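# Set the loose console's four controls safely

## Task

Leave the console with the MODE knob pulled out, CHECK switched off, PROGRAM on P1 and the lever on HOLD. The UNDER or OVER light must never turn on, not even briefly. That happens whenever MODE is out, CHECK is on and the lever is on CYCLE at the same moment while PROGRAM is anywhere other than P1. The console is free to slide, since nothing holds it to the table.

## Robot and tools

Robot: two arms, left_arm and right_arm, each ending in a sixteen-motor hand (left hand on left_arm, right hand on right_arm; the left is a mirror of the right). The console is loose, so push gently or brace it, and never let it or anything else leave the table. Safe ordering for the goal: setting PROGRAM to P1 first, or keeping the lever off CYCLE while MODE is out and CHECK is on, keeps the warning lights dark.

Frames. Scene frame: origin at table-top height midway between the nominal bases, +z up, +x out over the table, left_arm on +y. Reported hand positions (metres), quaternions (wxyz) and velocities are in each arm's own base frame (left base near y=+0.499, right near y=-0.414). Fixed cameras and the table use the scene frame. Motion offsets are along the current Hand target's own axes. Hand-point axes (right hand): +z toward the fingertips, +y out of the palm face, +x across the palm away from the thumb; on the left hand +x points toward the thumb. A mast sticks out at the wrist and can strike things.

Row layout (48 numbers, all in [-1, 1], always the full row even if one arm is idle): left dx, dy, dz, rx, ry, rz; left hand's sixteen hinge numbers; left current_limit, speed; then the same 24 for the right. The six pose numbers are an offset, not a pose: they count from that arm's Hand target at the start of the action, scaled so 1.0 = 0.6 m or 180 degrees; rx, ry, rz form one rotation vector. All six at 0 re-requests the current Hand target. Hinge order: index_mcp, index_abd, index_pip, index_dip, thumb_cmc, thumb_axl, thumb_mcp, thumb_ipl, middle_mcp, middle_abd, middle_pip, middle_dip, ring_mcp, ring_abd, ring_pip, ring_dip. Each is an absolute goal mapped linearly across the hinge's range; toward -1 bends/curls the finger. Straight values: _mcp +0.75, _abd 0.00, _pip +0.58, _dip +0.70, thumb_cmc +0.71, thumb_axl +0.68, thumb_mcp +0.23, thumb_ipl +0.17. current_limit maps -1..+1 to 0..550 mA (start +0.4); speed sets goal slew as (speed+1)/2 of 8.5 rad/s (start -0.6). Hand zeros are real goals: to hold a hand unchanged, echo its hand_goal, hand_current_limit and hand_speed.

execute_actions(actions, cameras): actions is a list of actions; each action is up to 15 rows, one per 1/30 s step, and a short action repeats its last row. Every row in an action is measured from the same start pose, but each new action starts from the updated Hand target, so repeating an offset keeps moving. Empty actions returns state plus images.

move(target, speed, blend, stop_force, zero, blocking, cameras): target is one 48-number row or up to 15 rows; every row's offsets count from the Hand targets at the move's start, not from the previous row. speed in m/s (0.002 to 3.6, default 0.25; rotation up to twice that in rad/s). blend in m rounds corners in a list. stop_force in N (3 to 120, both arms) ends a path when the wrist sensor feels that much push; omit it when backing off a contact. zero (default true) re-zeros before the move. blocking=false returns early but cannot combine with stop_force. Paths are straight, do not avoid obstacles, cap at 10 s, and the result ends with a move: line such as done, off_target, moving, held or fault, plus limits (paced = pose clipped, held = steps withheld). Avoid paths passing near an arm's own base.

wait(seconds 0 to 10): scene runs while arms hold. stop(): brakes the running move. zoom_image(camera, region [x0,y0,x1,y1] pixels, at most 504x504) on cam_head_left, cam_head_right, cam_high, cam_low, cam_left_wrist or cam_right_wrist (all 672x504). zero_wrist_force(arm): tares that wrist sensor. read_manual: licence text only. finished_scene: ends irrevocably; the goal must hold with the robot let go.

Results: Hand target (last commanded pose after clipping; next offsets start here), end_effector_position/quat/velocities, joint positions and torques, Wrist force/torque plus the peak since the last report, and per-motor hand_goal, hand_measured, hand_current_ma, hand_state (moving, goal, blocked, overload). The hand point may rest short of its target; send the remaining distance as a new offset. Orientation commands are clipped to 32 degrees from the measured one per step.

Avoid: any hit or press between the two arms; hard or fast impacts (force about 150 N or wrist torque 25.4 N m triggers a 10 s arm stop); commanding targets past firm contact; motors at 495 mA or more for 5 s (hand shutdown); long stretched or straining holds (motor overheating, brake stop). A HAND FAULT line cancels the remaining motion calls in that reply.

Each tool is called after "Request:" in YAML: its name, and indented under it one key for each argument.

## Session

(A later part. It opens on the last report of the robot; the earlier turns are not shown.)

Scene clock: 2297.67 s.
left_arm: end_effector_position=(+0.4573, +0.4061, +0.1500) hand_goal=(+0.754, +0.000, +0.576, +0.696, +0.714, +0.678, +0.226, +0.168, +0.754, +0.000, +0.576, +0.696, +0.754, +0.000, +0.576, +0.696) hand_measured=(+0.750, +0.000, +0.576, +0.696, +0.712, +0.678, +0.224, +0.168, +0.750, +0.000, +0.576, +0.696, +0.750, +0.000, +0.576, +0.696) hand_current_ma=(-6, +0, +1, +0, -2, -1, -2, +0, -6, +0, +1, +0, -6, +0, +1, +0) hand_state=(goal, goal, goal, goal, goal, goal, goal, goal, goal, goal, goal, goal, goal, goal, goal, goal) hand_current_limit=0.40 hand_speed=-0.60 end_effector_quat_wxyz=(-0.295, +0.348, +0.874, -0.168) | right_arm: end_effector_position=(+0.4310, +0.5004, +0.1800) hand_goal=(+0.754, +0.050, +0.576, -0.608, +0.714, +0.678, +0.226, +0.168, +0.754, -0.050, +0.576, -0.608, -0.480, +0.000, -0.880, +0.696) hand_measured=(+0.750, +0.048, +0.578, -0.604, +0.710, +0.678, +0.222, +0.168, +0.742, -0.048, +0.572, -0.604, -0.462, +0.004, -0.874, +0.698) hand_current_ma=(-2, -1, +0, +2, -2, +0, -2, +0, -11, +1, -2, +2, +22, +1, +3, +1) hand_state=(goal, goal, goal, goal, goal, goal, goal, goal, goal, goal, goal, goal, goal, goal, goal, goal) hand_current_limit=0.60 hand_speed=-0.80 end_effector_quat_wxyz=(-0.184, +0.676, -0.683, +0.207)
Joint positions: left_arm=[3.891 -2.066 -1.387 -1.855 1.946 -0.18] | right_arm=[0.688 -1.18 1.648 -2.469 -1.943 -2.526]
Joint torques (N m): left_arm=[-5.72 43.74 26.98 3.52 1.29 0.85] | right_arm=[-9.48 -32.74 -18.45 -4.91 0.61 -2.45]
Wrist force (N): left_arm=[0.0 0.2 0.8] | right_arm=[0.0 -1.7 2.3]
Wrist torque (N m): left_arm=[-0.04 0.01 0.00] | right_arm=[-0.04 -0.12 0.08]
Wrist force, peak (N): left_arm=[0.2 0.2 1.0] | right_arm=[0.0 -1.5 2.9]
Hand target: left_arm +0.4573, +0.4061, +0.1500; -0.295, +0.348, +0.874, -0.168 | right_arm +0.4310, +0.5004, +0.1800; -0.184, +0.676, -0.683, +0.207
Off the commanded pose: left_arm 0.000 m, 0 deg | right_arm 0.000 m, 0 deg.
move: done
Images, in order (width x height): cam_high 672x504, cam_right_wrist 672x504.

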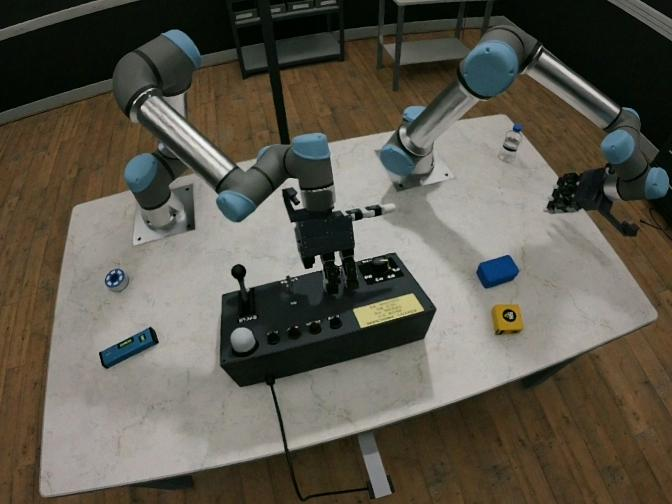

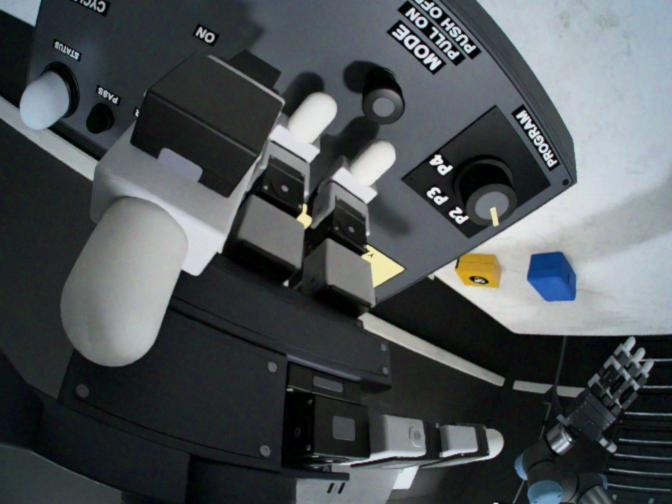

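Request:
move:
  target: [0,0,0,0,0,0,0.754,0,0.576,0.696,0.714,0.678,0.226,0.168,0.754,0,0.576,0.696,0.754,0,0.576,0.696,0.4,-0.6, 0.0033,0,0.05,0,0,0,0.754,0.05,0.576,-0.609,0.714,0.678,0.226,0.168,0.754,-0.05,0.576,-0.609,-0.48,0,-0.88,0.696,0.6,-0.8]
  speed: 0.012
  stop_force: 5
  cameras: ["cam_high", "cam_right_wrist"]

Request:
zoom_image:
  camera: "cam_high"
  region: [300, 220, 390, 310]

Request:
zoom_image:
  camera: "cam_right_wrist"
  region: [230, 20, 450, 200]

Scene clock: 2333.57 s.
left_arm: end_effector_position=(+0.4573, +0.4061, +0.1500) hand_goal=(+0.754, +0.000, +0.576, +0.696, +0.714, +0.678, +0.226, +0.168, +0.754, +0.000, +0.576, +0.696, +0.754, +0.000, +0.576, +0.696) hand_measured=(+0.750, +0.000, +0.576, +0.696, +0.712, +0.678, +0.224, +0.168, +0.750, +0.000, +0.576, +0.696, +0.750, +0.000, +0.576, +0.696) hand_current_ma=(-6, +0, +1, +0, -2, -1, -2, +0, -6, +0, +1, +0, -6, +0, +1, +0) hand_state=(goal, goal, goal, goal, goal, goal, goal, goal, goal, goal, goal, goal, goal, goal, goal, goal) hand_current_limit=0.40 hand_speed=-0.60 end_effector_quat_wxyz=(-0.295, +0.348, +0.874, -0.168) | right_arm: end_effector_position=(+0.4450, +0.4978, +0.1576) hand_goal=(+0.754, +0.050, +0.576, -0.608, +0.714, +0.678, +0.226, +0.168, +0.754, -0.050, +0.576, -0.608, -0.480, +0.000, -0.880, +0.696) hand_measured=(+0.756, +0.052, +0.566, -0.636, +0.710, +0.678, +0.222, +0.168, +0.742, -0.048, +0.572, -0.606, -0.462, +0.004, -0.874, +0.698) hand_current_ma=(+1, +0, -9, -40, -2, +0, -2, +0, -11, +1, -2, +1, +22, +1, +3, +1) hand_state=(goal, goal, goal, blocked, goal, goal, goal, goal, goal, goal, goal, goal, goal, goal, goal, goal) hand_current_limit=0.60 hand_speed=-0.80 end_effector_quat_wxyz=(-0.184, +0.676, -0.683, +0.207)
Joint positions: left_arm=[3.891 -2.066 -1.387 -1.855 1.946 -0.18] | right_arm=[0.67 -1.14 1.654 -2.522 -1.935 -2.543]
Joint torques (N m): left_arm=[-7.13 45.41 26.58 3.36 1.39 0.97] | right_arm=[9.36 -49.04 -30.55 -0.47 -1.65 2.09]
Wrist force (N): left_arm=[0.3 0.1 0.7] | right_arm=[0.2 -3.2 0.1]
Wrist torque (N m): left_arm=[-0.05 -0.02 0.03] | right_arm=[0.13 -0.18 0.16]
Wrist force, peak (N): left_arm=[0.1 0.2 1.1] | right_arm=[-0.3 -5.2 -3.0]
Hand target: left_arm +0.4573, +0.4061, +0.1500; -0.295, +0.348, +0.874, -0.168 | right_arm +0.4451, +0.4978, +0.1576; -0.184, +0.676, -0.683, +0.207 (not the last commanded pose)
Off the commanded pose: left_arm 0.000 m, 0 deg | right_arm 0.003 m, 0 deg.
move: contact (right_arm)
Images, in order (width x height): cam_high 672x504, cam_right_wrist 672x504.

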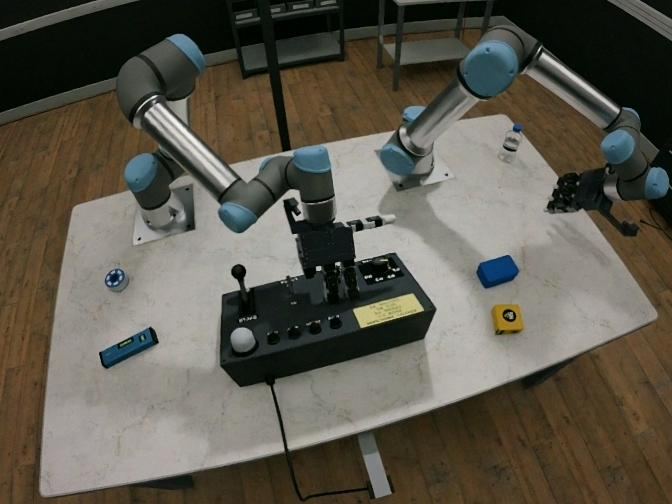

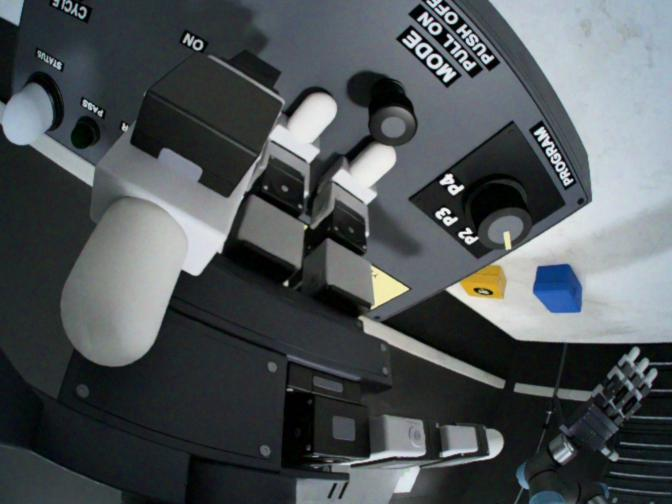

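Scaled by 5.600 from the camera's 672x504 image, which has a finer 960x720 frame.

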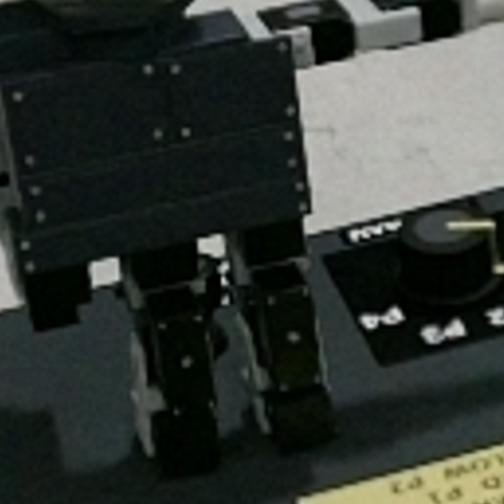

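Scaled by 2.291 from the camera's 672x504 image, which has a finer 960x720 frame.

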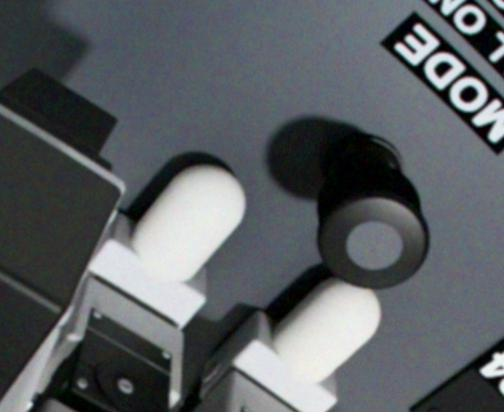

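Request:
move:
  target:
    - [0,0,0,0,0,0,0.754,0,0.576,0.696,0.714,0.678,0.226,0.168,0.754,0,0.576,0.696,0.754,0,0.576,0.696,0.4,-0.6, 0,0,-0.0133,0,0,0,0.754,0.05,0.576,-0.609,0.714,0.678,0.226,0.168,0.754,-0.05,0.576,-0.609,-0.48,0,-0.88,0.696,0.6,-0.8]
    - [0,0,0,0,0,0,0.754,0,0.576,0.696,0.714,0.678,0.226,0.168,0.754,0,0.576,0.696,0.754,0,0.576,0.696,0.4,-0.6, 0,-0.12,-0.0133,0,0,0,0.754,0.05,0.576,-0.609,0.714,0.678,0.226,0.168,0.754,-0.05,0.576,-0.609,-0.48,0,-0.88,0.696,0.6,-0.8]
    - [0,0,0,0,0,0,0.754,0,0.576,0.696,0.714,0.678,0.226,0.168,0.754,0,0.576,0.696,0.754,0,0.576,0.696,0.4,-0.6, 0,-0.12,0.04,0,0,0,0.754,0.05,0.576,-0.609,0.714,0.678,0.226,0.168,0.754,-0.05,0.576,-0.609,-0.48,0,-0.88,0.696,0.6,-0.8]
  speed: [0.03, 0.05, 0.012]
  stop_force: 5
  zero: true
  cameras: ["cam_high", "cam_right_wrist"]

Scene clock: 2376.43 s.
left_arm: end_effector_position=(+0.4573, +0.4061, +0.1500) hand_goal=(+0.754, +0.000, +0.576, +0.696, +0.714, +0.678, +0.226, +0.168, +0.754, +0.000, +0.576, +0.696, +0.754, +0.000, +0.576, +0.696) hand_measured=(+0.750, +0.000, +0.576, +0.696, +0.712, +0.678, +0.224, +0.168, +0.750, +0.000, +0.576, +0.696, +0.750, +0.000, +0.576, +0.696) hand_current_ma=(-6, +0, +1, +0, -2, -1, -2, +0, -6, +0, +1, +0, -6, +0, +1, +0) hand_state=(goal, goal, goal, goal, goal, goal, goal, goal, goal, goal, goal, goal, goal, goal, goal, goal) hand_current_limit=0.40 hand_speed=-0.60 end_effector_quat_wxyz=(-0.295, +0.348, +0.874, -0.168) | right_arm: end_effector_position=(+0.5031, +0.4979, +0.2004) hand_goal=(+0.754, +0.050, +0.576, -0.608, +0.714, +0.678, +0.226, +0.168, +0.754, -0.050, +0.576, -0.608, -0.480, +0.000, -0.880, +0.696) hand_measured=(+0.750, +0.052, +0.572, -0.610, +0.710, +0.678, +0.222, +0.168, +0.736, -0.050, +0.584, -0.606, -0.462, +0.004, -0.874, +0.698) hand_current_ma=(-2, +0, -3, -1, -2, +0, -2, +0, -21, +0, +7, +1, +22, +1, +3, +1) hand_state=(goal, goal, goal, goal, goal, goal, goal, goal, goal, goal, goal, goal, goal, goal, goal, goal) hand_current_limit=0.60 hand_speed=-0.80 end_effector_quat_wxyz=(-0.184, +0.676, -0.683, +0.207)
Joint positions: left_arm=[3.891 -2.066 -1.387 -1.855 1.946 -0.18] | right_arm=[0.615 -1.097 1.472 -2.401 -1.911 -2.596]
Joint torques (N m): left_arm=[-5.78 44.04 25.96 3.45 1.62 1.24] | right_arm=[6.18 -51.48 -10.04 -0.43 -2.26 1.94]
Wrist force (N): left_arm=[0.3 0.3 0.6] | right_arm=[-1.4 -0.4 -2.2]
Wrist torque (N m): left_arm=[-0.01 -0.02 0.02] | right_arm=[0.32 -0.01 0.01]
Wrist force, peak (N): left_arm=[0.2 0.4 1.1] | right_arm=[-2.9 2.3 -9.0]
Hand target: left_arm +0.4573, +0.4061, +0.1500; -0.295, +0.348, +0.874, -0.168 | right_arm +0.5031, +0.4980, +0.2004; -0.184, +0.676, -0.683, +0.207 (not the last commanded pose)
Off the commanded pose: left_arm 0.000 m, 0 deg | right_arm 0.029 m, 0 deg.
move: contact (right_arm); path passed 2 of 3 targets
Images, in order (width x height): cam_high 672x504, cam_right_wrist 672x504.

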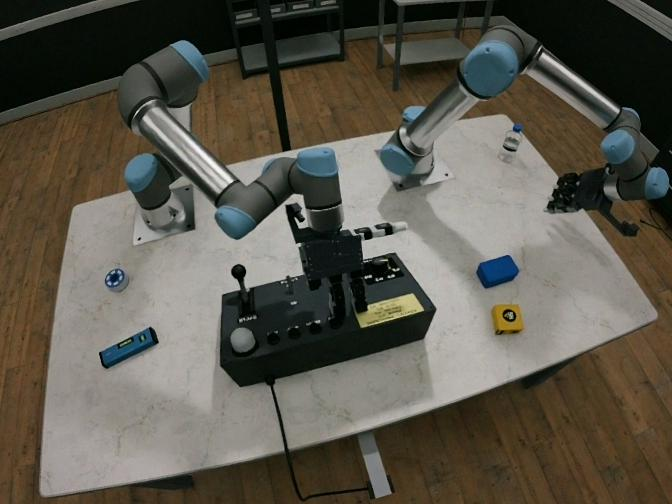

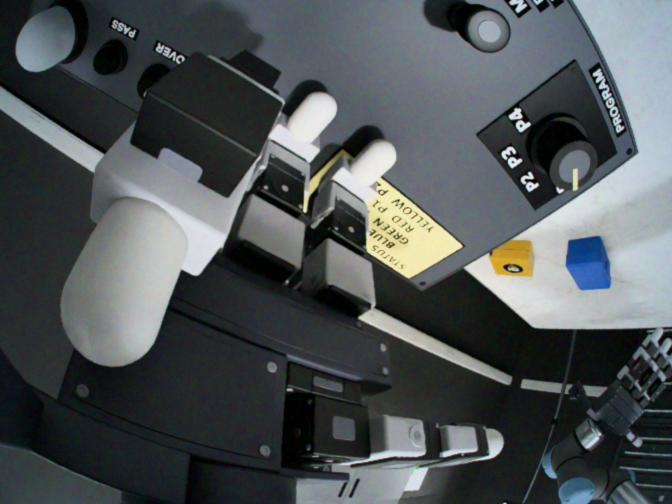

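Request:
move:
  target:
    - [0,0,0,0,0,0,0.754,0,0.576,0.696,0.714,0.678,0.226,0.168,0.754,0,0.576,0.696,0.754,0,0.576,0.696,0.4,-0.6, 0,0,-0.0133,0,0,0,0.754,0.05,0.576,-0.609,0.714,0.678,0.226,0.168,0.754,-0.05,0.576,-0.609,-0.48,0,-0.88,0.696,0.6,-0.8]
    - [0,0,0,0,0,0,0.754,0,0.576,0.696,0.714,0.678,0.226,0.168,0.754,0,0.576,0.696,0.754,0,0.576,0.696,0.4,-0.6, 0,0.0417,-0.0133,0,0,0,0.754,0.05,0.576,-0.609,0.714,0.678,0.226,0.168,0.754,-0.05,0.576,-0.609,-0.48,0,-0.88,0.696,0.6,-0.8]
  speed: [0.03, 0.05]

Request:
move:
  target: [0,0,0,0,0,0,0.754,0,0.576,0.696,0.714,0.678,0.226,0.168,0.754,0,0.576,0.696,0.754,0,0.576,0.696,0.4,-0.6, 0,0,0.06,0,0,0,0.754,0.05,0.576,-0.609,0.714,0.678,0.226,0.168,0.754,-0.05,0.576,-0.609,-0.48,0,-0.88,0.696,0.6,-0.8]
  speed: 0.012
  stop_force: 4
  cameras: ["cam_high", "cam_right_wrist"]

Request:
zoom_image:
  camera: "cam_high"
  region: [300, 230, 390, 330]

Request:
zoom_image:
  camera: "cam_right_wrist"
  region: [230, 0, 480, 200]

Scene clock: 2394.37 s.
left_arm: end_effector_position=(+0.4573, +0.4061, +0.1500) hand_goal=(+0.754, +0.000, +0.576, +0.696, +0.714, +0.678, +0.226, +0.168, +0.754, +0.000, +0.576, +0.696, +0.754, +0.000, +0.576, +0.696) hand_measured=(+0.750, +0.000, +0.576, +0.696, +0.712, +0.678, +0.224, +0.168, +0.750, +0.000, +0.576, +0.696, +0.750, +0.000, +0.576, +0.696) hand_current_ma=(-6, +0, +1, +0, -2, -1, -2, +0, -6, +0, +1, +0, -6, +0, +1, +0) hand_state=(goal, goal, goal, goal, goal, goal, goal, goal, goal, goal, goal, goal, goal, goal, goal, goal) hand_current_limit=0.40 hand_speed=-0.60 end_effector_quat_wxyz=(-0.295, +0.348, +0.874, -0.168) | right_arm: end_effector_position=(+0.4777, +0.4982, +0.1939) hand_goal=(+0.754, +0.050, +0.576, -0.608, +0.714, +0.678, +0.226, +0.168, +0.754, -0.050, +0.576, -0.608, -0.480, +0.000, -0.880, +0.696) hand_measured=(+0.750, +0.052, +0.572, -0.610, +0.710, +0.678, +0.222, +0.168, +0.742, -0.050, +0.578, -0.606, -0.462, +0.004, -0.874, +0.698) hand_current_ma=(-2, +0, -3, -1, -2, +0, -2, +0, -12, +0, +0, +1, +22, +1, +3, +1) hand_state=(goal, goal, goal, goal, goal, goal, goal, goal, goal, goal, goal, goal, goal, goal, goal, goal) hand_current_limit=0.60 hand_speed=-0.80 end_effector_quat_wxyz=(-0.184, +0.676, -0.683, +0.207)
Joint positions: left_arm=[3.891 -2.066 -1.387 -1.855 1.946 -0.18] | right_arm=[0.639 -1.13 1.538 -2.426 -1.922 -2.574]
Joint torques (N m): left_arm=[-6.3 44.45 26 3.28 1.47 1.09] | right_arm=[8.8 -51.68 -10.84 -4.83 -1.85 2.23]
Wrist force (N): left_arm=[0.0 0.2 0.8] | right_arm=[0.0 -1.8 2.3]
Wrist torque (N m): left_arm=[-0.04 0.02 0.01] | right_arm=[-0.02 -0.12 -0.06]
Wrist force, peak (N): left_arm=[0.4 0.3 1.0] | right_arm=[-0.3 -2.5 1.9]
Hand target: left_arm +0.4573, +0.4061, +0.1500; -0.295, +0.348, +0.874, -0.168 | right_arm +0.4776, +0.4982, +0.1939; -0.184, +0.676, -0.683, +0.207
Off the commanded pose: left_arm 0.000 m, 0 deg | right_arm 0.000 m, 0 deg.
move: done

Scene clock: 2397.10 s.
left_arm: end_effector_position=(+0.4573, +0.4061, +0.1500) hand_goal=(+0.754, +0.000, +0.576, +0.696, +0.714, +0.678, +0.226, +0.168, +0.754, +0.000, +0.576, +0.696, +0.754, +0.000, +0.576, +0.696) hand_measured=(+0.750, +0.000, +0.576, +0.696, +0.712, +0.678, +0.224, +0.168, +0.750, +0.000, +0.576, +0.696, +0.750, +0.000, +0.576, +0.696) hand_current_ma=(-6, +0, +1, +0, -2, -1, -2, +0, -6, +0, +1, +0, -6, +0, +1, +0) hand_state=(goal, goal, goal, goal, goal, goal, goal, goal, goal, goal, goal, goal, goal, goal, goal, goal) hand_current_limit=0.40 hand_speed=-0.60 end_effector_quat_wxyz=(-0.295, +0.348, +0.874, -0.168) | right_arm: end_effector_position=(+0.4873, +0.4976, +0.1783) hand_goal=(+0.754, +0.050, +0.576, -0.608, +0.714, +0.678, +0.226, +0.168, +0.754, -0.050, +0.576, -0.608, -0.480, +0.000, -0.880, +0.696) hand_measured=(+0.754, +0.052, +0.564, -0.632, +0.710, +0.678, +0.222, +0.168, +0.742, -0.050, +0.576, -0.608, -0.462, +0.004, -0.874, +0.698) hand_current_ma=(+0, +1, -10, -31, -2, +0, -2, +0, -11, +0, +0, +0, +22, +1, +3, +1) hand_state=(goal, goal, goal, blocked, goal, goal, goal, goal, goal, goal, goal, goal, goal, goal, goal, goal) hand_current_limit=0.60 hand_speed=-0.80 end_effector_quat_wxyz=(-0.184, +0.676, -0.683, +0.207)
Joint positions: left_arm=[3.891 -2.066 -1.387 -1.855 1.946 -0.18] | right_arm=[0.629 -1.101 1.539 -2.459 -1.918 -2.583]
Joint torques (N m): left_arm=[-7.26 44.54 25.96 3.51 1.29 1.09] | right_arm=[7.29 -52.4 -21.8 -0.21 -1.43 2.36]
Wrist force (N): left_arm=[0.0 0.1 0.8] | right_arm=[-0.1 -3.0 0.8]
Wrist torque (N m): left_arm=[-0.05 0.02 0.00] | right_arm=[0.09 -0.13 0.11]
Wrist force, peak (N): left_arm=[-0.1 0.1 1.1] | right_arm=[-0.5 -5.4 -2.4]
Hand target: left_arm +0.4573, +0.4061, +0.1500; -0.295, +0.348, +0.874, -0.168 | right_arm +0.4873, +0.4976, +0.1783; -0.184, +0.676, -0.683, +0.207 (not the last commanded pose)
Off the commanded pose: left_arm 0.000 m, 0 deg | right_arm 0.018 m, 0 deg.
move: contact (right_arm)
Images, in order (width x height): cam_high 672x504, cam_right_wrist 672x504.

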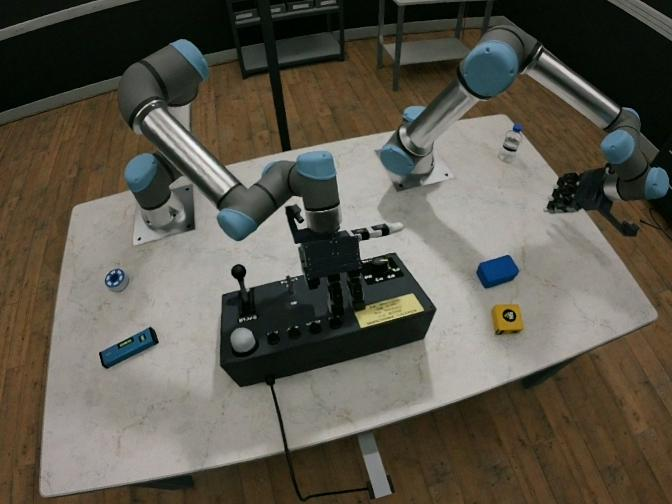

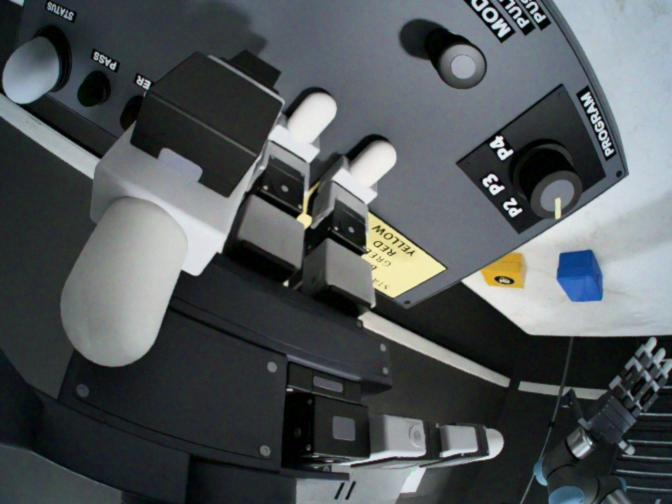

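Scaled by 5.040 from the camera's 672x504 image, which has a finer 960x720 frame.

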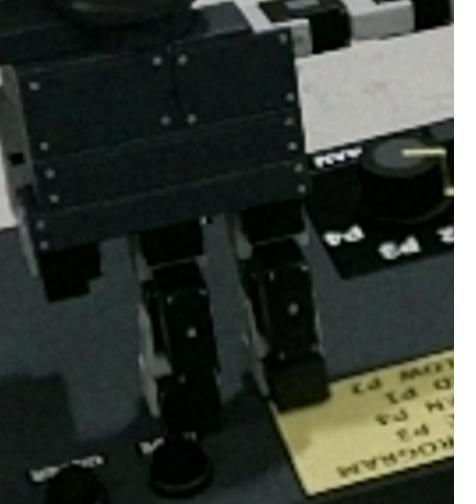

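Scaled by 2.016 from the camera's 672x504 image, which has a finer 960x720 frame.

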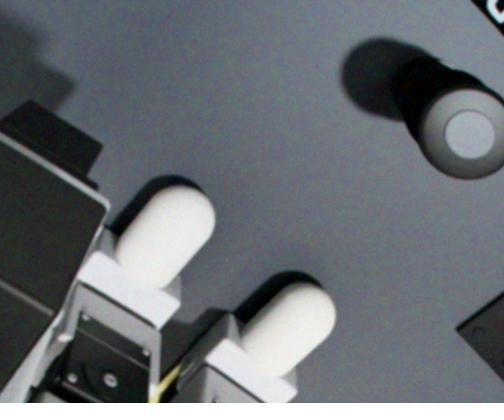

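Request:
move:
  target:
    - [0,0,0,0,0,0,0.754,0,0.576,0.696,0.714,0.678,0.226,0.168,0.754,0,0.576,0.696,0.754,0,0.576,0.696,0.4,-0.6, 0,0,-0.0333,0,0,0,0.754,0.05,0.576,-0.609,0.714,0.678,0.226,0.168,0.754,-0.05,0.576,-0.609,-0.48,0,-0.88,0.696,0.6,-0.8]
    - [0,0,0,0,0,0,0.754,0,0.576,0.696,0.714,0.678,0.226,0.168,0.754,0,0.576,0.696,0.754,0,0.576,0.696,0.4,-0.6, 0.005,0.0697,-0.0415,-0.0328,-0.0111,0,0.754,0.05,0.576,-0.609,0.714,0.678,0.226,0.168,0.754,-0.05,0.576,-0.609,-0.48,0,-0.88,0.696,0.6,-0.8]
  speed: [0.05, 0.06]
  cameras: ["cam_high", "cam_right_wrist"]

Request:
zoom_image:
  camera: "cam_right_wrist"
  region: [230, 20, 450, 200]

Request:
zoom_image:
  camera: "cam_high"
  region: [300, 230, 390, 310]

Scene clock: 2434.90 s.
left_arm: end_effector_position=(+0.4573, +0.4061, +0.1500) hand_goal=(+0.754, +0.000, +0.576, +0.696, +0.714, +0.678, +0.226, +0.168, +0.754, +0.000, +0.576, +0.696, +0.754, +0.000, +0.576, +0.696) hand_measured=(+0.750, +0.000, +0.576, +0.696, +0.712, +0.678, +0.224, +0.168, +0.750, +0.000, +0.576, +0.696, +0.750, +0.000, +0.576, +0.696) hand_current_ma=(-6, +0, +1, +0, -2, -1, -2, +0, -6, +0, +1, +0, -6, +0, +1, +0) hand_state=(goal, goal, goal, goal, goal, goal, goal, goal, goal, goal, goal, goal, goal, goal, goal, goal) hand_current_limit=0.40 hand_speed=-0.60 end_effector_quat_wxyz=(-0.295, +0.348, +0.874, -0.168) | right_arm: end_effector_position=(+0.4387, +0.4954, +0.1773) hand_goal=(+0.754, +0.050, +0.576, -0.608, +0.714, +0.678, +0.226, +0.168, +0.754, -0.050, +0.576, -0.608, -0.480, +0.000, -0.880, +0.696) hand_measured=(+0.752, +0.052, +0.572, -0.610, +0.710, +0.678, +0.222, +0.168, +0.742, -0.050, +0.576, -0.608, -0.462, +0.004, -0.876, +0.698) hand_current_ma=(-1, +1, -2, -1, -2, +0, -2, +0, -11, +0, +0, +0, +22, +1, +3, +1) hand_state=(goal, goal, goal, goal, goal, goal, goal, goal, goal, goal, goal, goal, goal, goal, goal, goal) hand_current_limit=0.60 hand_speed=-0.80 end_effector_quat_wxyz=(-0.161, +0.688, -0.689, +0.160)
Joint positions: left_arm=[3.891 -2.066 -1.387 -1.855 1.946 -0.18] | right_arm=[0.638 -1.167 1.613 -2.394 -1.836 -2.553]
Joint torques (N m): left_arm=[-5.95 44.88 26.61 3.75 1.4 1.16] | right_arm=[-9.17 -50.41 -10.05 -0.53 0.91 2.08]
Wrist force (N): left_arm=[0.1 0.2 0.6] | right_arm=[0.0 -1.2 2.0]
Wrist torque (N m): left_arm=[-0.02 0.00 0.01] | right_arm=[-0.03 -0.07 -0.01]
Wrist force, peak (N): left_arm=[0.0 0.2 1.1] | right_arm=[-0.1 -3.4 1.0]
Hand target: left_arm +0.4573, +0.4061, +0.1500; -0.295, +0.348, +0.874, -0.168 | right_arm +0.4386, +0.4954, +0.1773; -0.161, +0.688, -0.689, +0.160
Off the commanded pose: left_arm 0.000 m, 0 deg | right_arm 0.000 m, 0 deg.
move: done
Images, in order (width x height): cam_high 672x504, cam_right_wrist 672x504.

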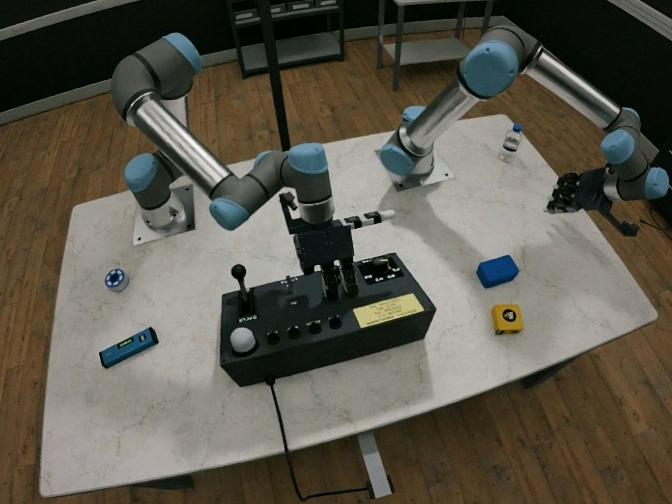

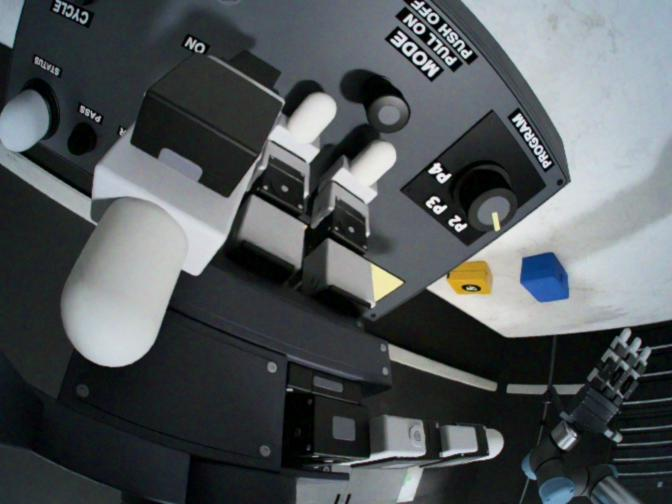

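Scaled by 2.291 from the camera's 672x504 image, which has a finer 960x720 frame.

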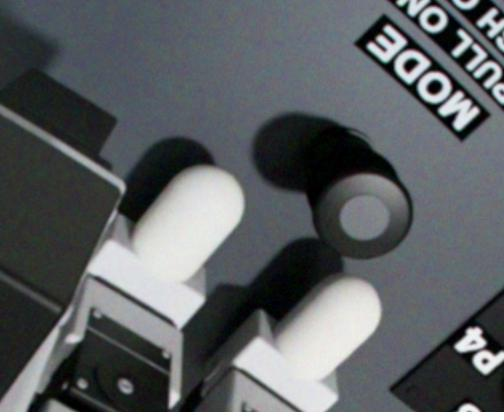

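Scaled by 5.600 from the camera's 672x504 image, which has a finer 960x720 frame.

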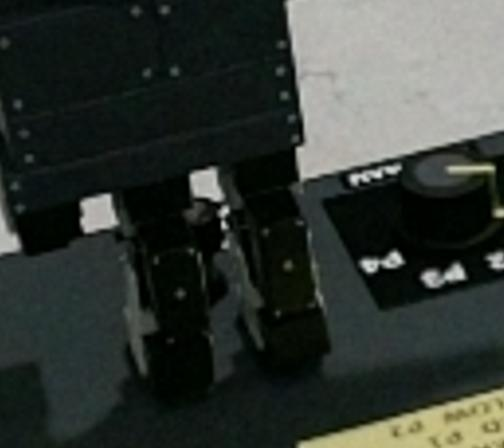

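Request:
move:
  target:
    - [0,0,0,0,0,0,0.754,0,0.576,0.696,0.714,0.678,0.226,0.168,0.754,0,0.576,0.696,0.754,0,0.576,0.696,0.4,-0.6, 0,0,0.02,0,0,0,0.754,0.05,0.576,-0.609,0.714,0.678,0.226,0.168,0.754,-0.05,0.576,-0.609,-0.48,0,-0.88,0.696,0.6,-0.8]
    - [0,0,0,0,0,0,0.754,0,0.576,0.696,0.714,0.678,0.226,0.168,0.754,0,0.576,0.696,0.754,0,0.576,0.696,0.4,-0.6, 0,0.06,0.02,0,0,0,0.754,0.05,0.576,-0.609,0.714,0.678,0.226,0.168,0.754,-0.05,0.576,-0.609,-0.48,0,-0.88,0.696,0.6,-0.8]
  speed: [0.02, 0.012]
  stop_force: 4
  cameras: ["cam_high", "cam_right_wrist"]

Request:
zoom_image:
  camera: "cam_right_wrist"
  region: [230, 40, 450, 220]

Request:
zoom_image:
  camera: "cam_high"
  region: [300, 220, 390, 300]

Scene clock: 2454.80 s.
left_arm: end_effector_position=(+0.4573, +0.4061, +0.1500) hand_goal=(+0.754, +0.000, +0.576, +0.696, +0.714, +0.678, +0.226, +0.168, +0.754, +0.000, +0.576, +0.696, +0.754, +0.000, +0.576, +0.696) hand_measured=(+0.750, +0.000, +0.576, +0.696, +0.712, +0.678, +0.224, +0.168, +0.750, +0.000, +0.576, +0.696, +0.750, +0.000, +0.576, +0.696) hand_current_ma=(-6, +0, +1, +0, -2, -1, -2, +0, -6, +0, +1, +0, -6, +0, +1, +0) hand_state=(goal, goal, goal, goal, goal, goal, goal, goal, goal, goal, goal, goal, goal, goal, goal, goal) hand_current_limit=0.40 hand_speed=-0.60 end_effector_quat_wxyz=(-0.295, +0.348, +0.874, -0.168) | right_arm: end_effector_position=(+0.4116, +0.4955, +0.1506) hand_goal=(+0.754, +0.050, +0.576, -0.608, +0.714, +0.678, +0.226, +0.168, +0.754, -0.050, +0.576, -0.608, -0.480, +0.000, -0.880, +0.696) hand_measured=(+0.752, +0.052, +0.572, -0.610, +0.710, +0.678, +0.222, +0.168, +0.742, -0.050, +0.576, -0.608, -0.462, +0.004, -0.876, +0.698) hand_current_ma=(-1, +1, -2, -1, -2, +0, -2, +0, -10, +0, +0, +0, +22, +1, +3, +1) hand_state=(goal, goal, goal, goal, goal, goal, goal, goal, goal, goal, goal, goal, goal, goal, goal, goal) hand_current_limit=0.60 hand_speed=-0.80 end_effector_quat_wxyz=(-0.161, +0.688, -0.689, +0.160)
Joint positions: left_arm=[3.891 -2.066 -1.387 -1.855 1.946 -0.18] | right_arm=[0.665 -1.176 1.701 -2.466 -1.846 -2.527]
Joint torques (N m): left_arm=[-7.97 45.17 26.44 3.71 1.48 1.06] | right_arm=[10.35 -48.91 -9.65 -5.06 -1.87 2.26]
Wrist force (N): left_arm=[0.2 0.4 0.8] | right_arm=[-0.1 -1.3 2.1]
Wrist torque (N m): left_arm=[-0.02 -0.01 0.01] | right_arm=[-0.03 -0.10 -0.04]
Wrist force, peak (N): left_arm=[0.1 0.3 1.1] | right_arm=[-0.1 -1.4 2.6]
Hand target: left_arm +0.4573, +0.4061, +0.1500; -0.295, +0.348, +0.874, -0.168 | right_arm +0.4116, +0.4955, +0.1506; -0.161, +0.688, -0.689, +0.160
Off the commanded pose: left_arm 0.000 m, 0 deg | right_arm 0.000 m, 0 deg.
move: done
Images, in order (width x height): cam_high 672x504, cam_right_wrist 672x504.

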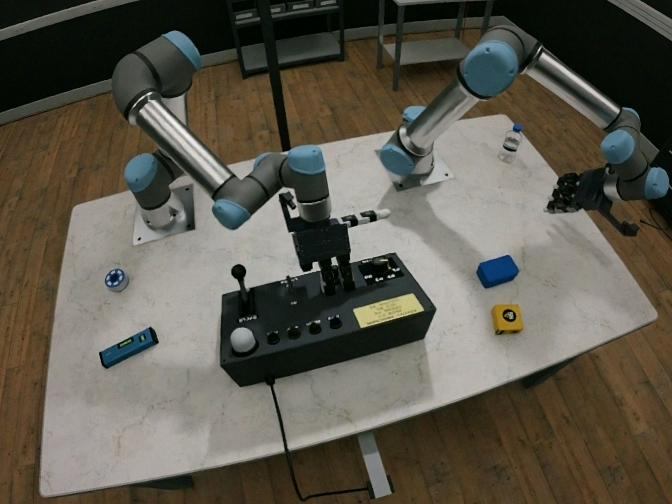

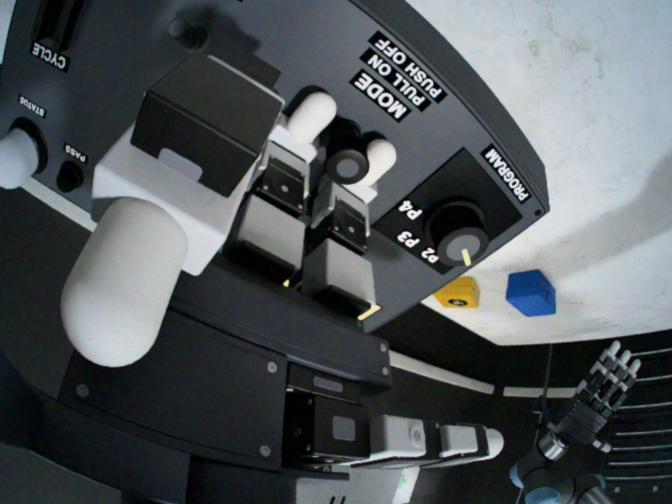

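Scaled by 2.291 from the camera's 672x504 image, which has a finer 960x720 frame.

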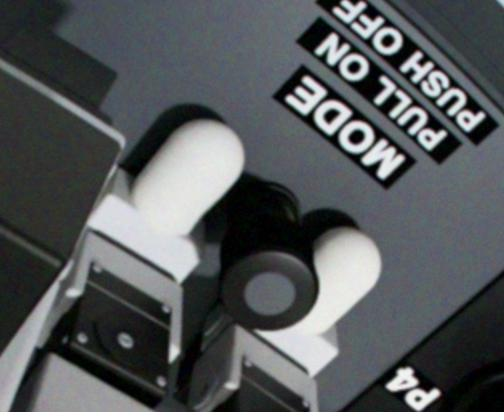

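Scaled by 5.600 from the camera's 672x504 image, which has a finer 960x720 frame.

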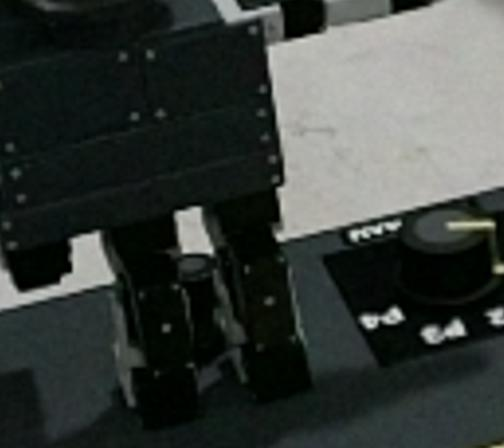

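Request:
move:
  target:
    - [0,0,0,0,0,0,0.754,0,0.576,0.696,0.714,0.678,0.226,0.168,0.754,0,0.576,0.696,0.754,0,0.576,0.696,0.4,-0.6, 0,0,0,0,0,0,0.754,-0.12,0.576,-0.609,0.714,0.678,0.226,0.168,0.754,0.12,0.576,-0.609,-0.48,0,-0.88,0.696,0.6,-0.85]
    - [0,0,0,0,0,0,0.754,0,0.576,0.696,0.714,0.678,0.226,0.168,0.754,0,0.576,0.696,0.754,0,0.576,0.696,0.4,-0.6, 0,0,0,0,0,0,0.754,-0.12,0.576,-0.72,0.714,0.678,0.226,0.168,0.754,0.12,0.576,-0.72,-0.48,0,-0.88,0.696,0.78,-0.85]
  speed: 0.03
  cameras: ["cam_high", "cam_right_wrist"]

Request:
zoom_image:
  camera: "cam_right_wrist"
  region: [230, 40, 450, 220]

Scene clock: 2471.10 s.
left_arm: end_effector_position=(+0.4573, +0.4061, +0.1500) hand_goal=(+0.754, +0.000, +0.576, +0.696, +0.714, +0.678, +0.226, +0.168, +0.754, +0.000, +0.576, +0.696, +0.754, +0.000, +0.576, +0.696) hand_measured=(+0.750, +0.000, +0.576, +0.696, +0.712, +0.678, +0.224, +0.168, +0.750, +0.000, +0.576, +0.696, +0.750, +0.000, +0.576, +0.696) hand_current_ma=(-6, +0, +1, +0, -2, -1, -2, +0, -6, +0, +1, +0, -6, +0, +1, +0) hand_state=(goal, goal, goal, goal, goal, goal, goal, goal, goal, goal, goal, goal, goal, goal, goal, goal) hand_current_limit=0.40 hand_speed=-0.60 end_effector_quat_wxyz=(-0.295, +0.348, +0.874, -0.168) | right_arm: end_effector_position=(+0.4116, +0.4955, +0.1506) hand_goal=(+0.754, -0.120, +0.576, -0.720, +0.714, +0.678, +0.226, +0.168, +0.754, +0.120, +0.576, -0.720, -0.480, +0.000, -0.880, +0.696) hand_measured=(+0.746, -0.082, +0.578, -0.684, +0.710, +0.678, +0.222, +0.168, +0.746, +0.116, +0.576, -0.714, -0.462, +0.004, -0.876, +0.698) hand_current_ma=(-6, +51, +0, +54, -2, +0, -2, +0, -7, -2, +0, +3, +22, +1, +3, +1) hand_state=(goal, blocked, goal, blocked, goal, goal, goal, goal, goal, goal, goal, goal, goal, goal, goal, goal) hand_current_limit=0.78 hand_speed=-0.85 end_effector_quat_wxyz=(-0.161, +0.688, -0.689, +0.160)
Joint positions: left_arm=[3.891 -2.066 -1.387 -1.855 1.946 -0.18] | right_arm=[0.665 -1.176 1.701 -2.466 -1.846 -2.527]
Joint torques (N m): left_arm=[-7.78 44.06 25.91 3.65 1.27 1.14] | right_arm=[2.85 -43.93 -12.09 -0.74 -1.65 1.52]
Wrist force (N): left_arm=[-0.1 0.3 0.9] | right_arm=[-2.0 0.5 4.2]
Wrist torque (N m): left_arm=[-0.04 0.03 0.00] | right_arm=[-0.15 -0.22 -0.13]
Wrist force, peak (N): left_arm=[0.2 0.4 1.1] | right_arm=[-2.1 0.3 4.2]
Hand target: left_arm +0.4573, +0.4061, +0.1500; -0.295, +0.348, +0.874, -0.168 | right_arm +0.4116, +0.4955, +0.1506; -0.161, +0.688, -0.689, +0.160
Off the commanded pose: left_arm 0.000 m, 0 deg | right_arm 0.000 m, 0 deg.
move: done
Images, in order (width x height): cam_high 672x504, cam_right_wrist 672x504.

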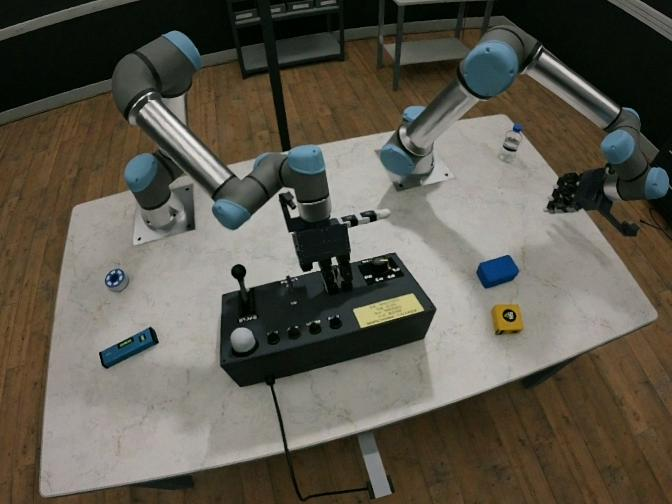

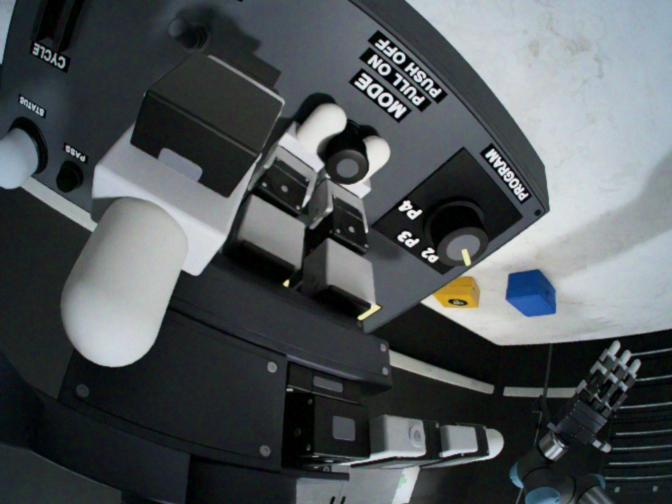

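Scaled by 2.291 from the camera's 672x504 image, which has a finer 960x720 frame.

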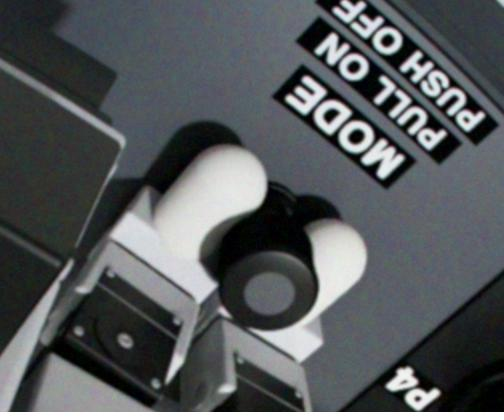

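Request:
move:
  target: [0,0,0,0,0,0,0.754,0,0.576,0.696,0.714,0.678,0.226,0.168,0.754,0,0.576,0.696,0.754,0,0.576,0.696,0.4,-0.6, 0,0,-0.04,0,0,0,0.74,-0.12,0.56,-0.8,0.714,0.678,0.226,0.168,0.74,0.13,0.56,-0.8,-0.48,0,-0.88,0.696,0.78,-0.85]
  speed: 0.02
  cameras: ["cam_high", "cam_right_wrist", "cam_head_left"]

Request:
zoom_image:
  camera: "cam_right_wrist"
  region: [230, 40, 450, 220]

Request:
zoom_image:
  camera: "cam_high"
  region: [300, 220, 390, 300]

Scene clock: 2480.33 s.
left_arm: end_effector_position=(+0.4573, +0.4061, +0.1500) hand_goal=(+0.754, +0.000, +0.576, +0.696, +0.714, +0.678, +0.226, +0.168, +0.754, +0.000, +0.576, +0.696, +0.754, +0.000, +0.576, +0.696) hand_measured=(+0.750, +0.000, +0.576, +0.696, +0.712, +0.678, +0.224, +0.168, +0.750, +0.000, +0.576, +0.696, +0.750, +0.000, +0.576, +0.696) hand_current_ma=(-6, +0, +1, +0, -2, -1, -2, +0, -6, +0, +1, +0, -6, +0, +1, +0) hand_state=(goal, goal, goal, goal, goal, goal, goal, goal, goal, goal, goal, goal, goal, goal, goal, goal) hand_current_limit=0.40 hand_speed=-0.60 end_effector_quat_wxyz=(-0.295, +0.348, +0.874, -0.168) | right_arm: end_effector_position=(+0.4011, +0.4955, +0.1721) hand_goal=(+0.740, -0.120, +0.560, -0.800, +0.714, +0.678, +0.226, +0.168, +0.740, +0.130, +0.560, -0.800, -0.480, +0.000, -0.880, +0.696) hand_measured=(+0.772, -0.006, +0.626, -0.698, +0.710, +0.678, +0.222, +0.168, +0.752, +0.066, +0.576, -0.776, -0.462, +0.004, -0.876, +0.698) hand_current_ma=(+53, +264, +137, +274, -2, +0, -2, +0, +10, -109, +17, +31, +22, +1, +3, +1) hand_state=(blocked, blocked, blocked, blocked, goal, goal, goal, goal, goal, blocked, goal, blocked, goal, goal, goal, goal) hand_current_limit=0.78 hand_speed=-0.85 end_effector_quat_wxyz=(-0.161, +0.688, -0.689, +0.160)
Joint positions: left_arm=[3.891 -2.066 -1.387 -1.855 1.946 -0.18] | right_arm=[0.676 -1.215 1.695 -2.417 -1.85 -2.516]
Joint torques (N m): left_arm=[-8.09 45.08 26.02 3.89 1.42 1.22] | right_arm=[9.47 -58.08 -43.6 -1.22 -2.67 2.15]
Wrist force (N): left_arm=[0.0 0.5 0.8] | right_arm=[-5.2 0.7 17.2]
Wrist torque (N m): left_arm=[-0.01 0.02 -0.01] | right_arm=[-0.74 -0.42 -0.29]
Wrist force, peak (N): left_arm=[0.3 0.4 1.0] | right_arm=[-0.3 4.6 21.1]
Hand target: left_arm +0.4573, +0.4061, +0.1500; -0.295, +0.348, +0.874, -0.168 | right_arm +0.4010, +0.4955, +0.1721; -0.161, +0.688, -0.689, +0.160
Off the commanded pose: left_arm 0.000 m, 0 deg | right_arm 0.000 m, 0 deg.
move: done
Images, in order (width x height): cam_head_left 672x504, cam_high 672x504, cam_right_wrist 672x504.

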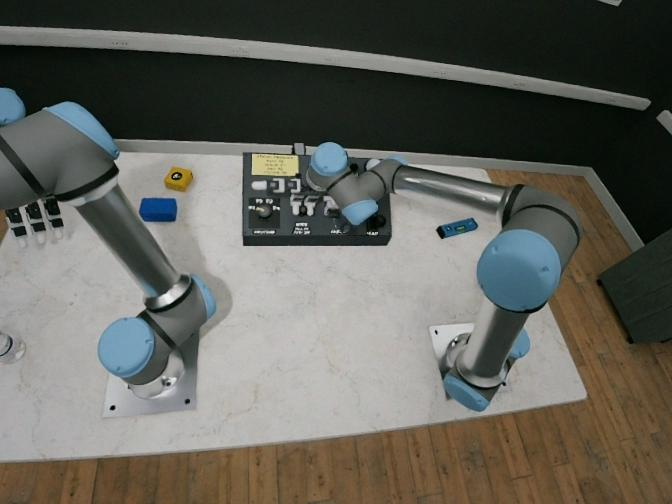

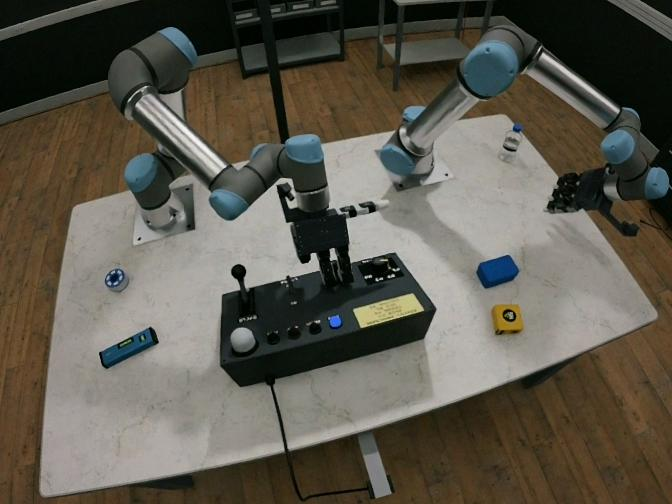

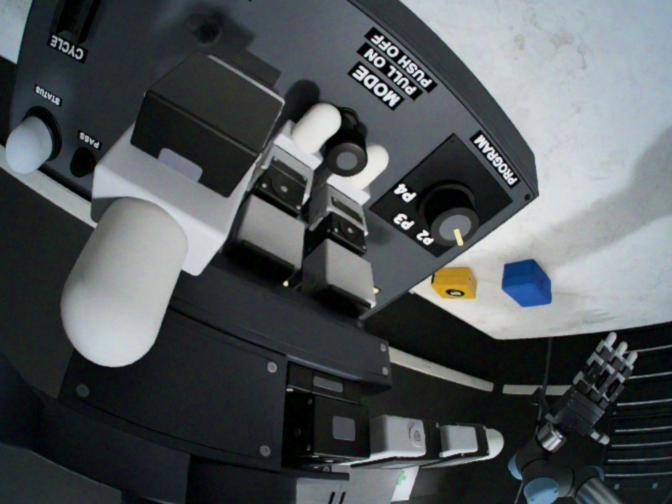

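Scaled by 2.291 from the camera's 672x504 image, which has a finer 960x720 frame.

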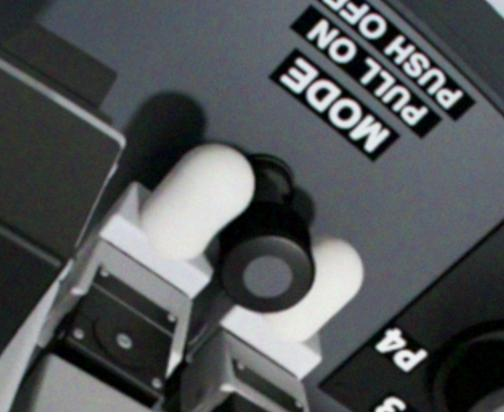

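Scaled by 5.600 from the camera's 672x504 image, which has a finer 960x720 frame.

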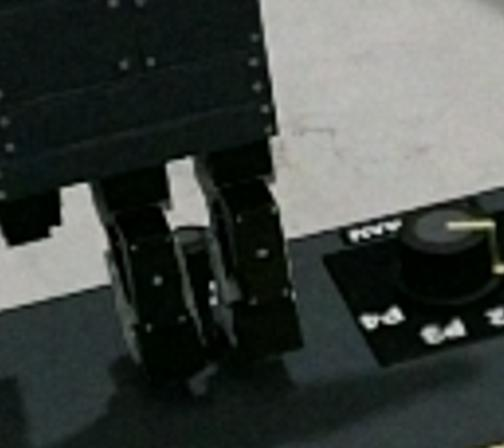

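Request:
move:
  target:
    - [0,0,0,0,0,0,0.754,0,0.576,0.696,0.714,0.678,0.226,0.168,0.754,0,0.576,0.696,0.754,0,0.576,0.696,0.4,-0.6, 0,0,0.0167,0,0,0,0.74,-0.12,0.56,-0.8,0.714,0.678,0.226,0.168,0.74,0.13,0.56,-0.8,-0.48,0,-0.88,0.696,0.78,-0.85]
    - [0,0,0,0,0,0,0.754,0,0.576,0.696,0.714,0.678,0.226,0.168,0.754,0,0.576,0.696,0.754,0,0.576,0.696,0.4,-0.6, 0,0,0.0167,0,0,0,0.754,0.06,0.576,-0.609,0.714,0.678,0.226,0.168,0.754,-0.05,0.576,-0.609,-0.48,0,-0.88,0.696,0.6,-0.9]
  speed: 0.02
  cameras: ["cam_high", "cam_right_wrist"]

Request:
zoom_image:
  camera: "cam_right_wrist"
  region: [230, 40, 450, 220]

Request:
zoom_image:
  camera: "cam_high"
  region: [220, 220, 440, 385]

Scene clock: 2499.70 s.
left_arm: end_effector_position=(+0.4573, +0.4061, +0.1500) hand_goal=(+0.754, +0.000, +0.576, +0.696, +0.714, +0.678, +0.226, +0.168, +0.754, +0.000, +0.576, +0.696, +0.754, +0.000, +0.576, +0.696) hand_measured=(+0.750, +0.000, +0.576, +0.696, +0.712, +0.678, +0.224, +0.168, +0.750, +0.000, +0.576, +0.696, +0.750, +0.000, +0.576, +0.696) hand_current_ma=(-6, +0, +1, +0, -2, -1, -2, +0, -6, +0, +1, +0, -6, +0, +1, +0) hand_state=(goal, goal, goal, goal, goal, goal, goal, goal, goal, goal, goal, goal, goal, goal, goal, goal) hand_current_limit=0.40 hand_speed=-0.60 end_effector_quat_wxyz=(-0.295, +0.348, +0.874, -0.168) | right_arm: end_effector_position=(+0.4055, +0.4955, +0.1631) hand_goal=(+0.754, +0.060, +0.576, -0.608, +0.714, +0.678, +0.226, +0.168, +0.754, -0.050, +0.576, -0.608, -0.480, +0.000, -0.880, +0.696) hand_measured=(+0.752, +0.056, +0.578, -0.610, +0.710, +0.678, +0.222, +0.168, +0.742, -0.046, +0.572, -0.610, -0.462, +0.004, -0.876, +0.698) hand_current_ma=(-1, -1, +1, -1, -2, +0, -2, +0, -10, +1, -2, -1, +22, +1, +3, +1) hand_state=(goal, goal, goal, goal, goal, goal, goal, goal, goal, goal, goal, goal, goal, goal, goal, goal) hand_current_limit=0.60 hand_speed=-0.90 end_effector_quat_wxyz=(-0.161, +0.688, -0.689, +0.160)
Joint positions: left_arm=[3.891 -2.066 -1.387 -1.855 1.946 -0.18] | right_arm=[0.671 -1.199 1.698 -2.438 -1.848 -2.521]
Joint torques (N m): left_arm=[-7.34 45.7 27.08 3.77 1.33 0.99] | right_arm=[-9.75 -32.36 -9.81 -3.51 -1.15 -1.83]
Wrist force (N): left_arm=[0.0 0.2 1.0] | right_arm=[0.1 -1.3 2.3]
Wrist torque (N m): left_arm=[-0.06 0.03 0.00] | right_arm=[-0.06 -0.14 0.10]
Wrist force, peak (N): left_arm=[0.1 0.4 1.1] | right_arm=[-5.4 0.5 17.5]
Hand target: left_arm +0.4573, +0.4061, +0.1500; -0.295, +0.348, +0.874, -0.168 | right_arm +0.4055, +0.4955, +0.1631; -0.161, +0.688, -0.689, +0.160
Off the commanded pose: left_arm 0.000 m, 0 deg | right_arm 0.000 m, 0 deg.
move: done
Images, in order (width x height): cam_high 672x504, cam_right_wrist 672x504.

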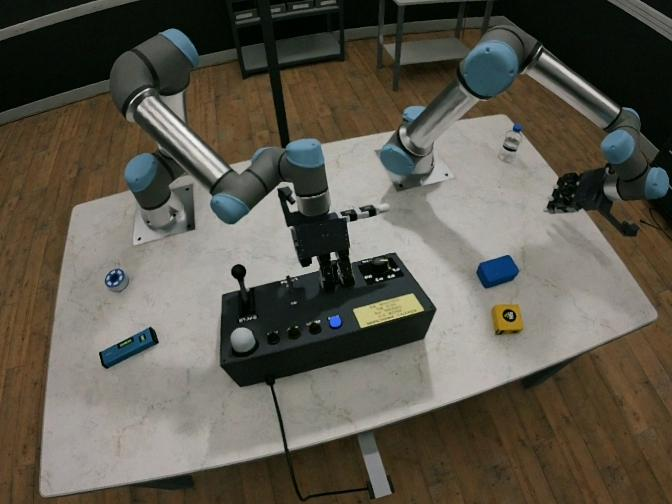

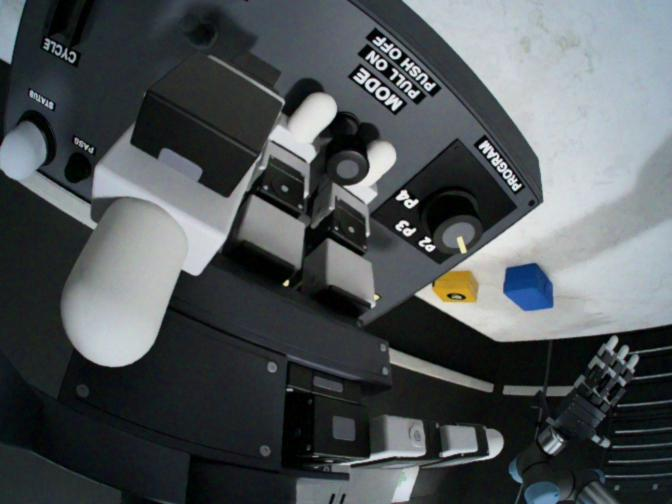

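Scaled by 2.291 from the camera's 672x504 image, which has a finer 960x720 frame.

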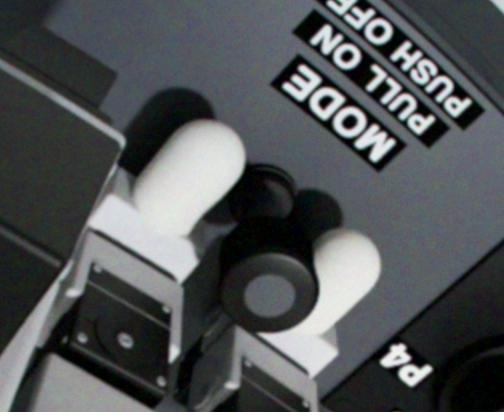

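Scaled by 2.291 from the camera's 672x504 image, which has a finer 960x720 frame.

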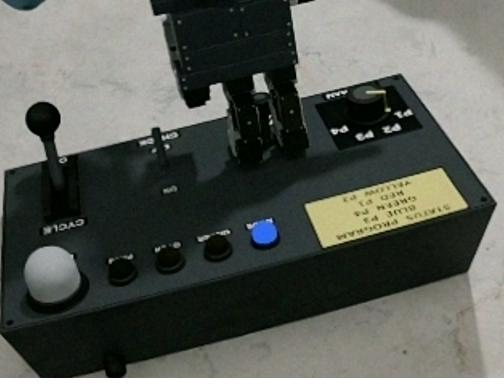

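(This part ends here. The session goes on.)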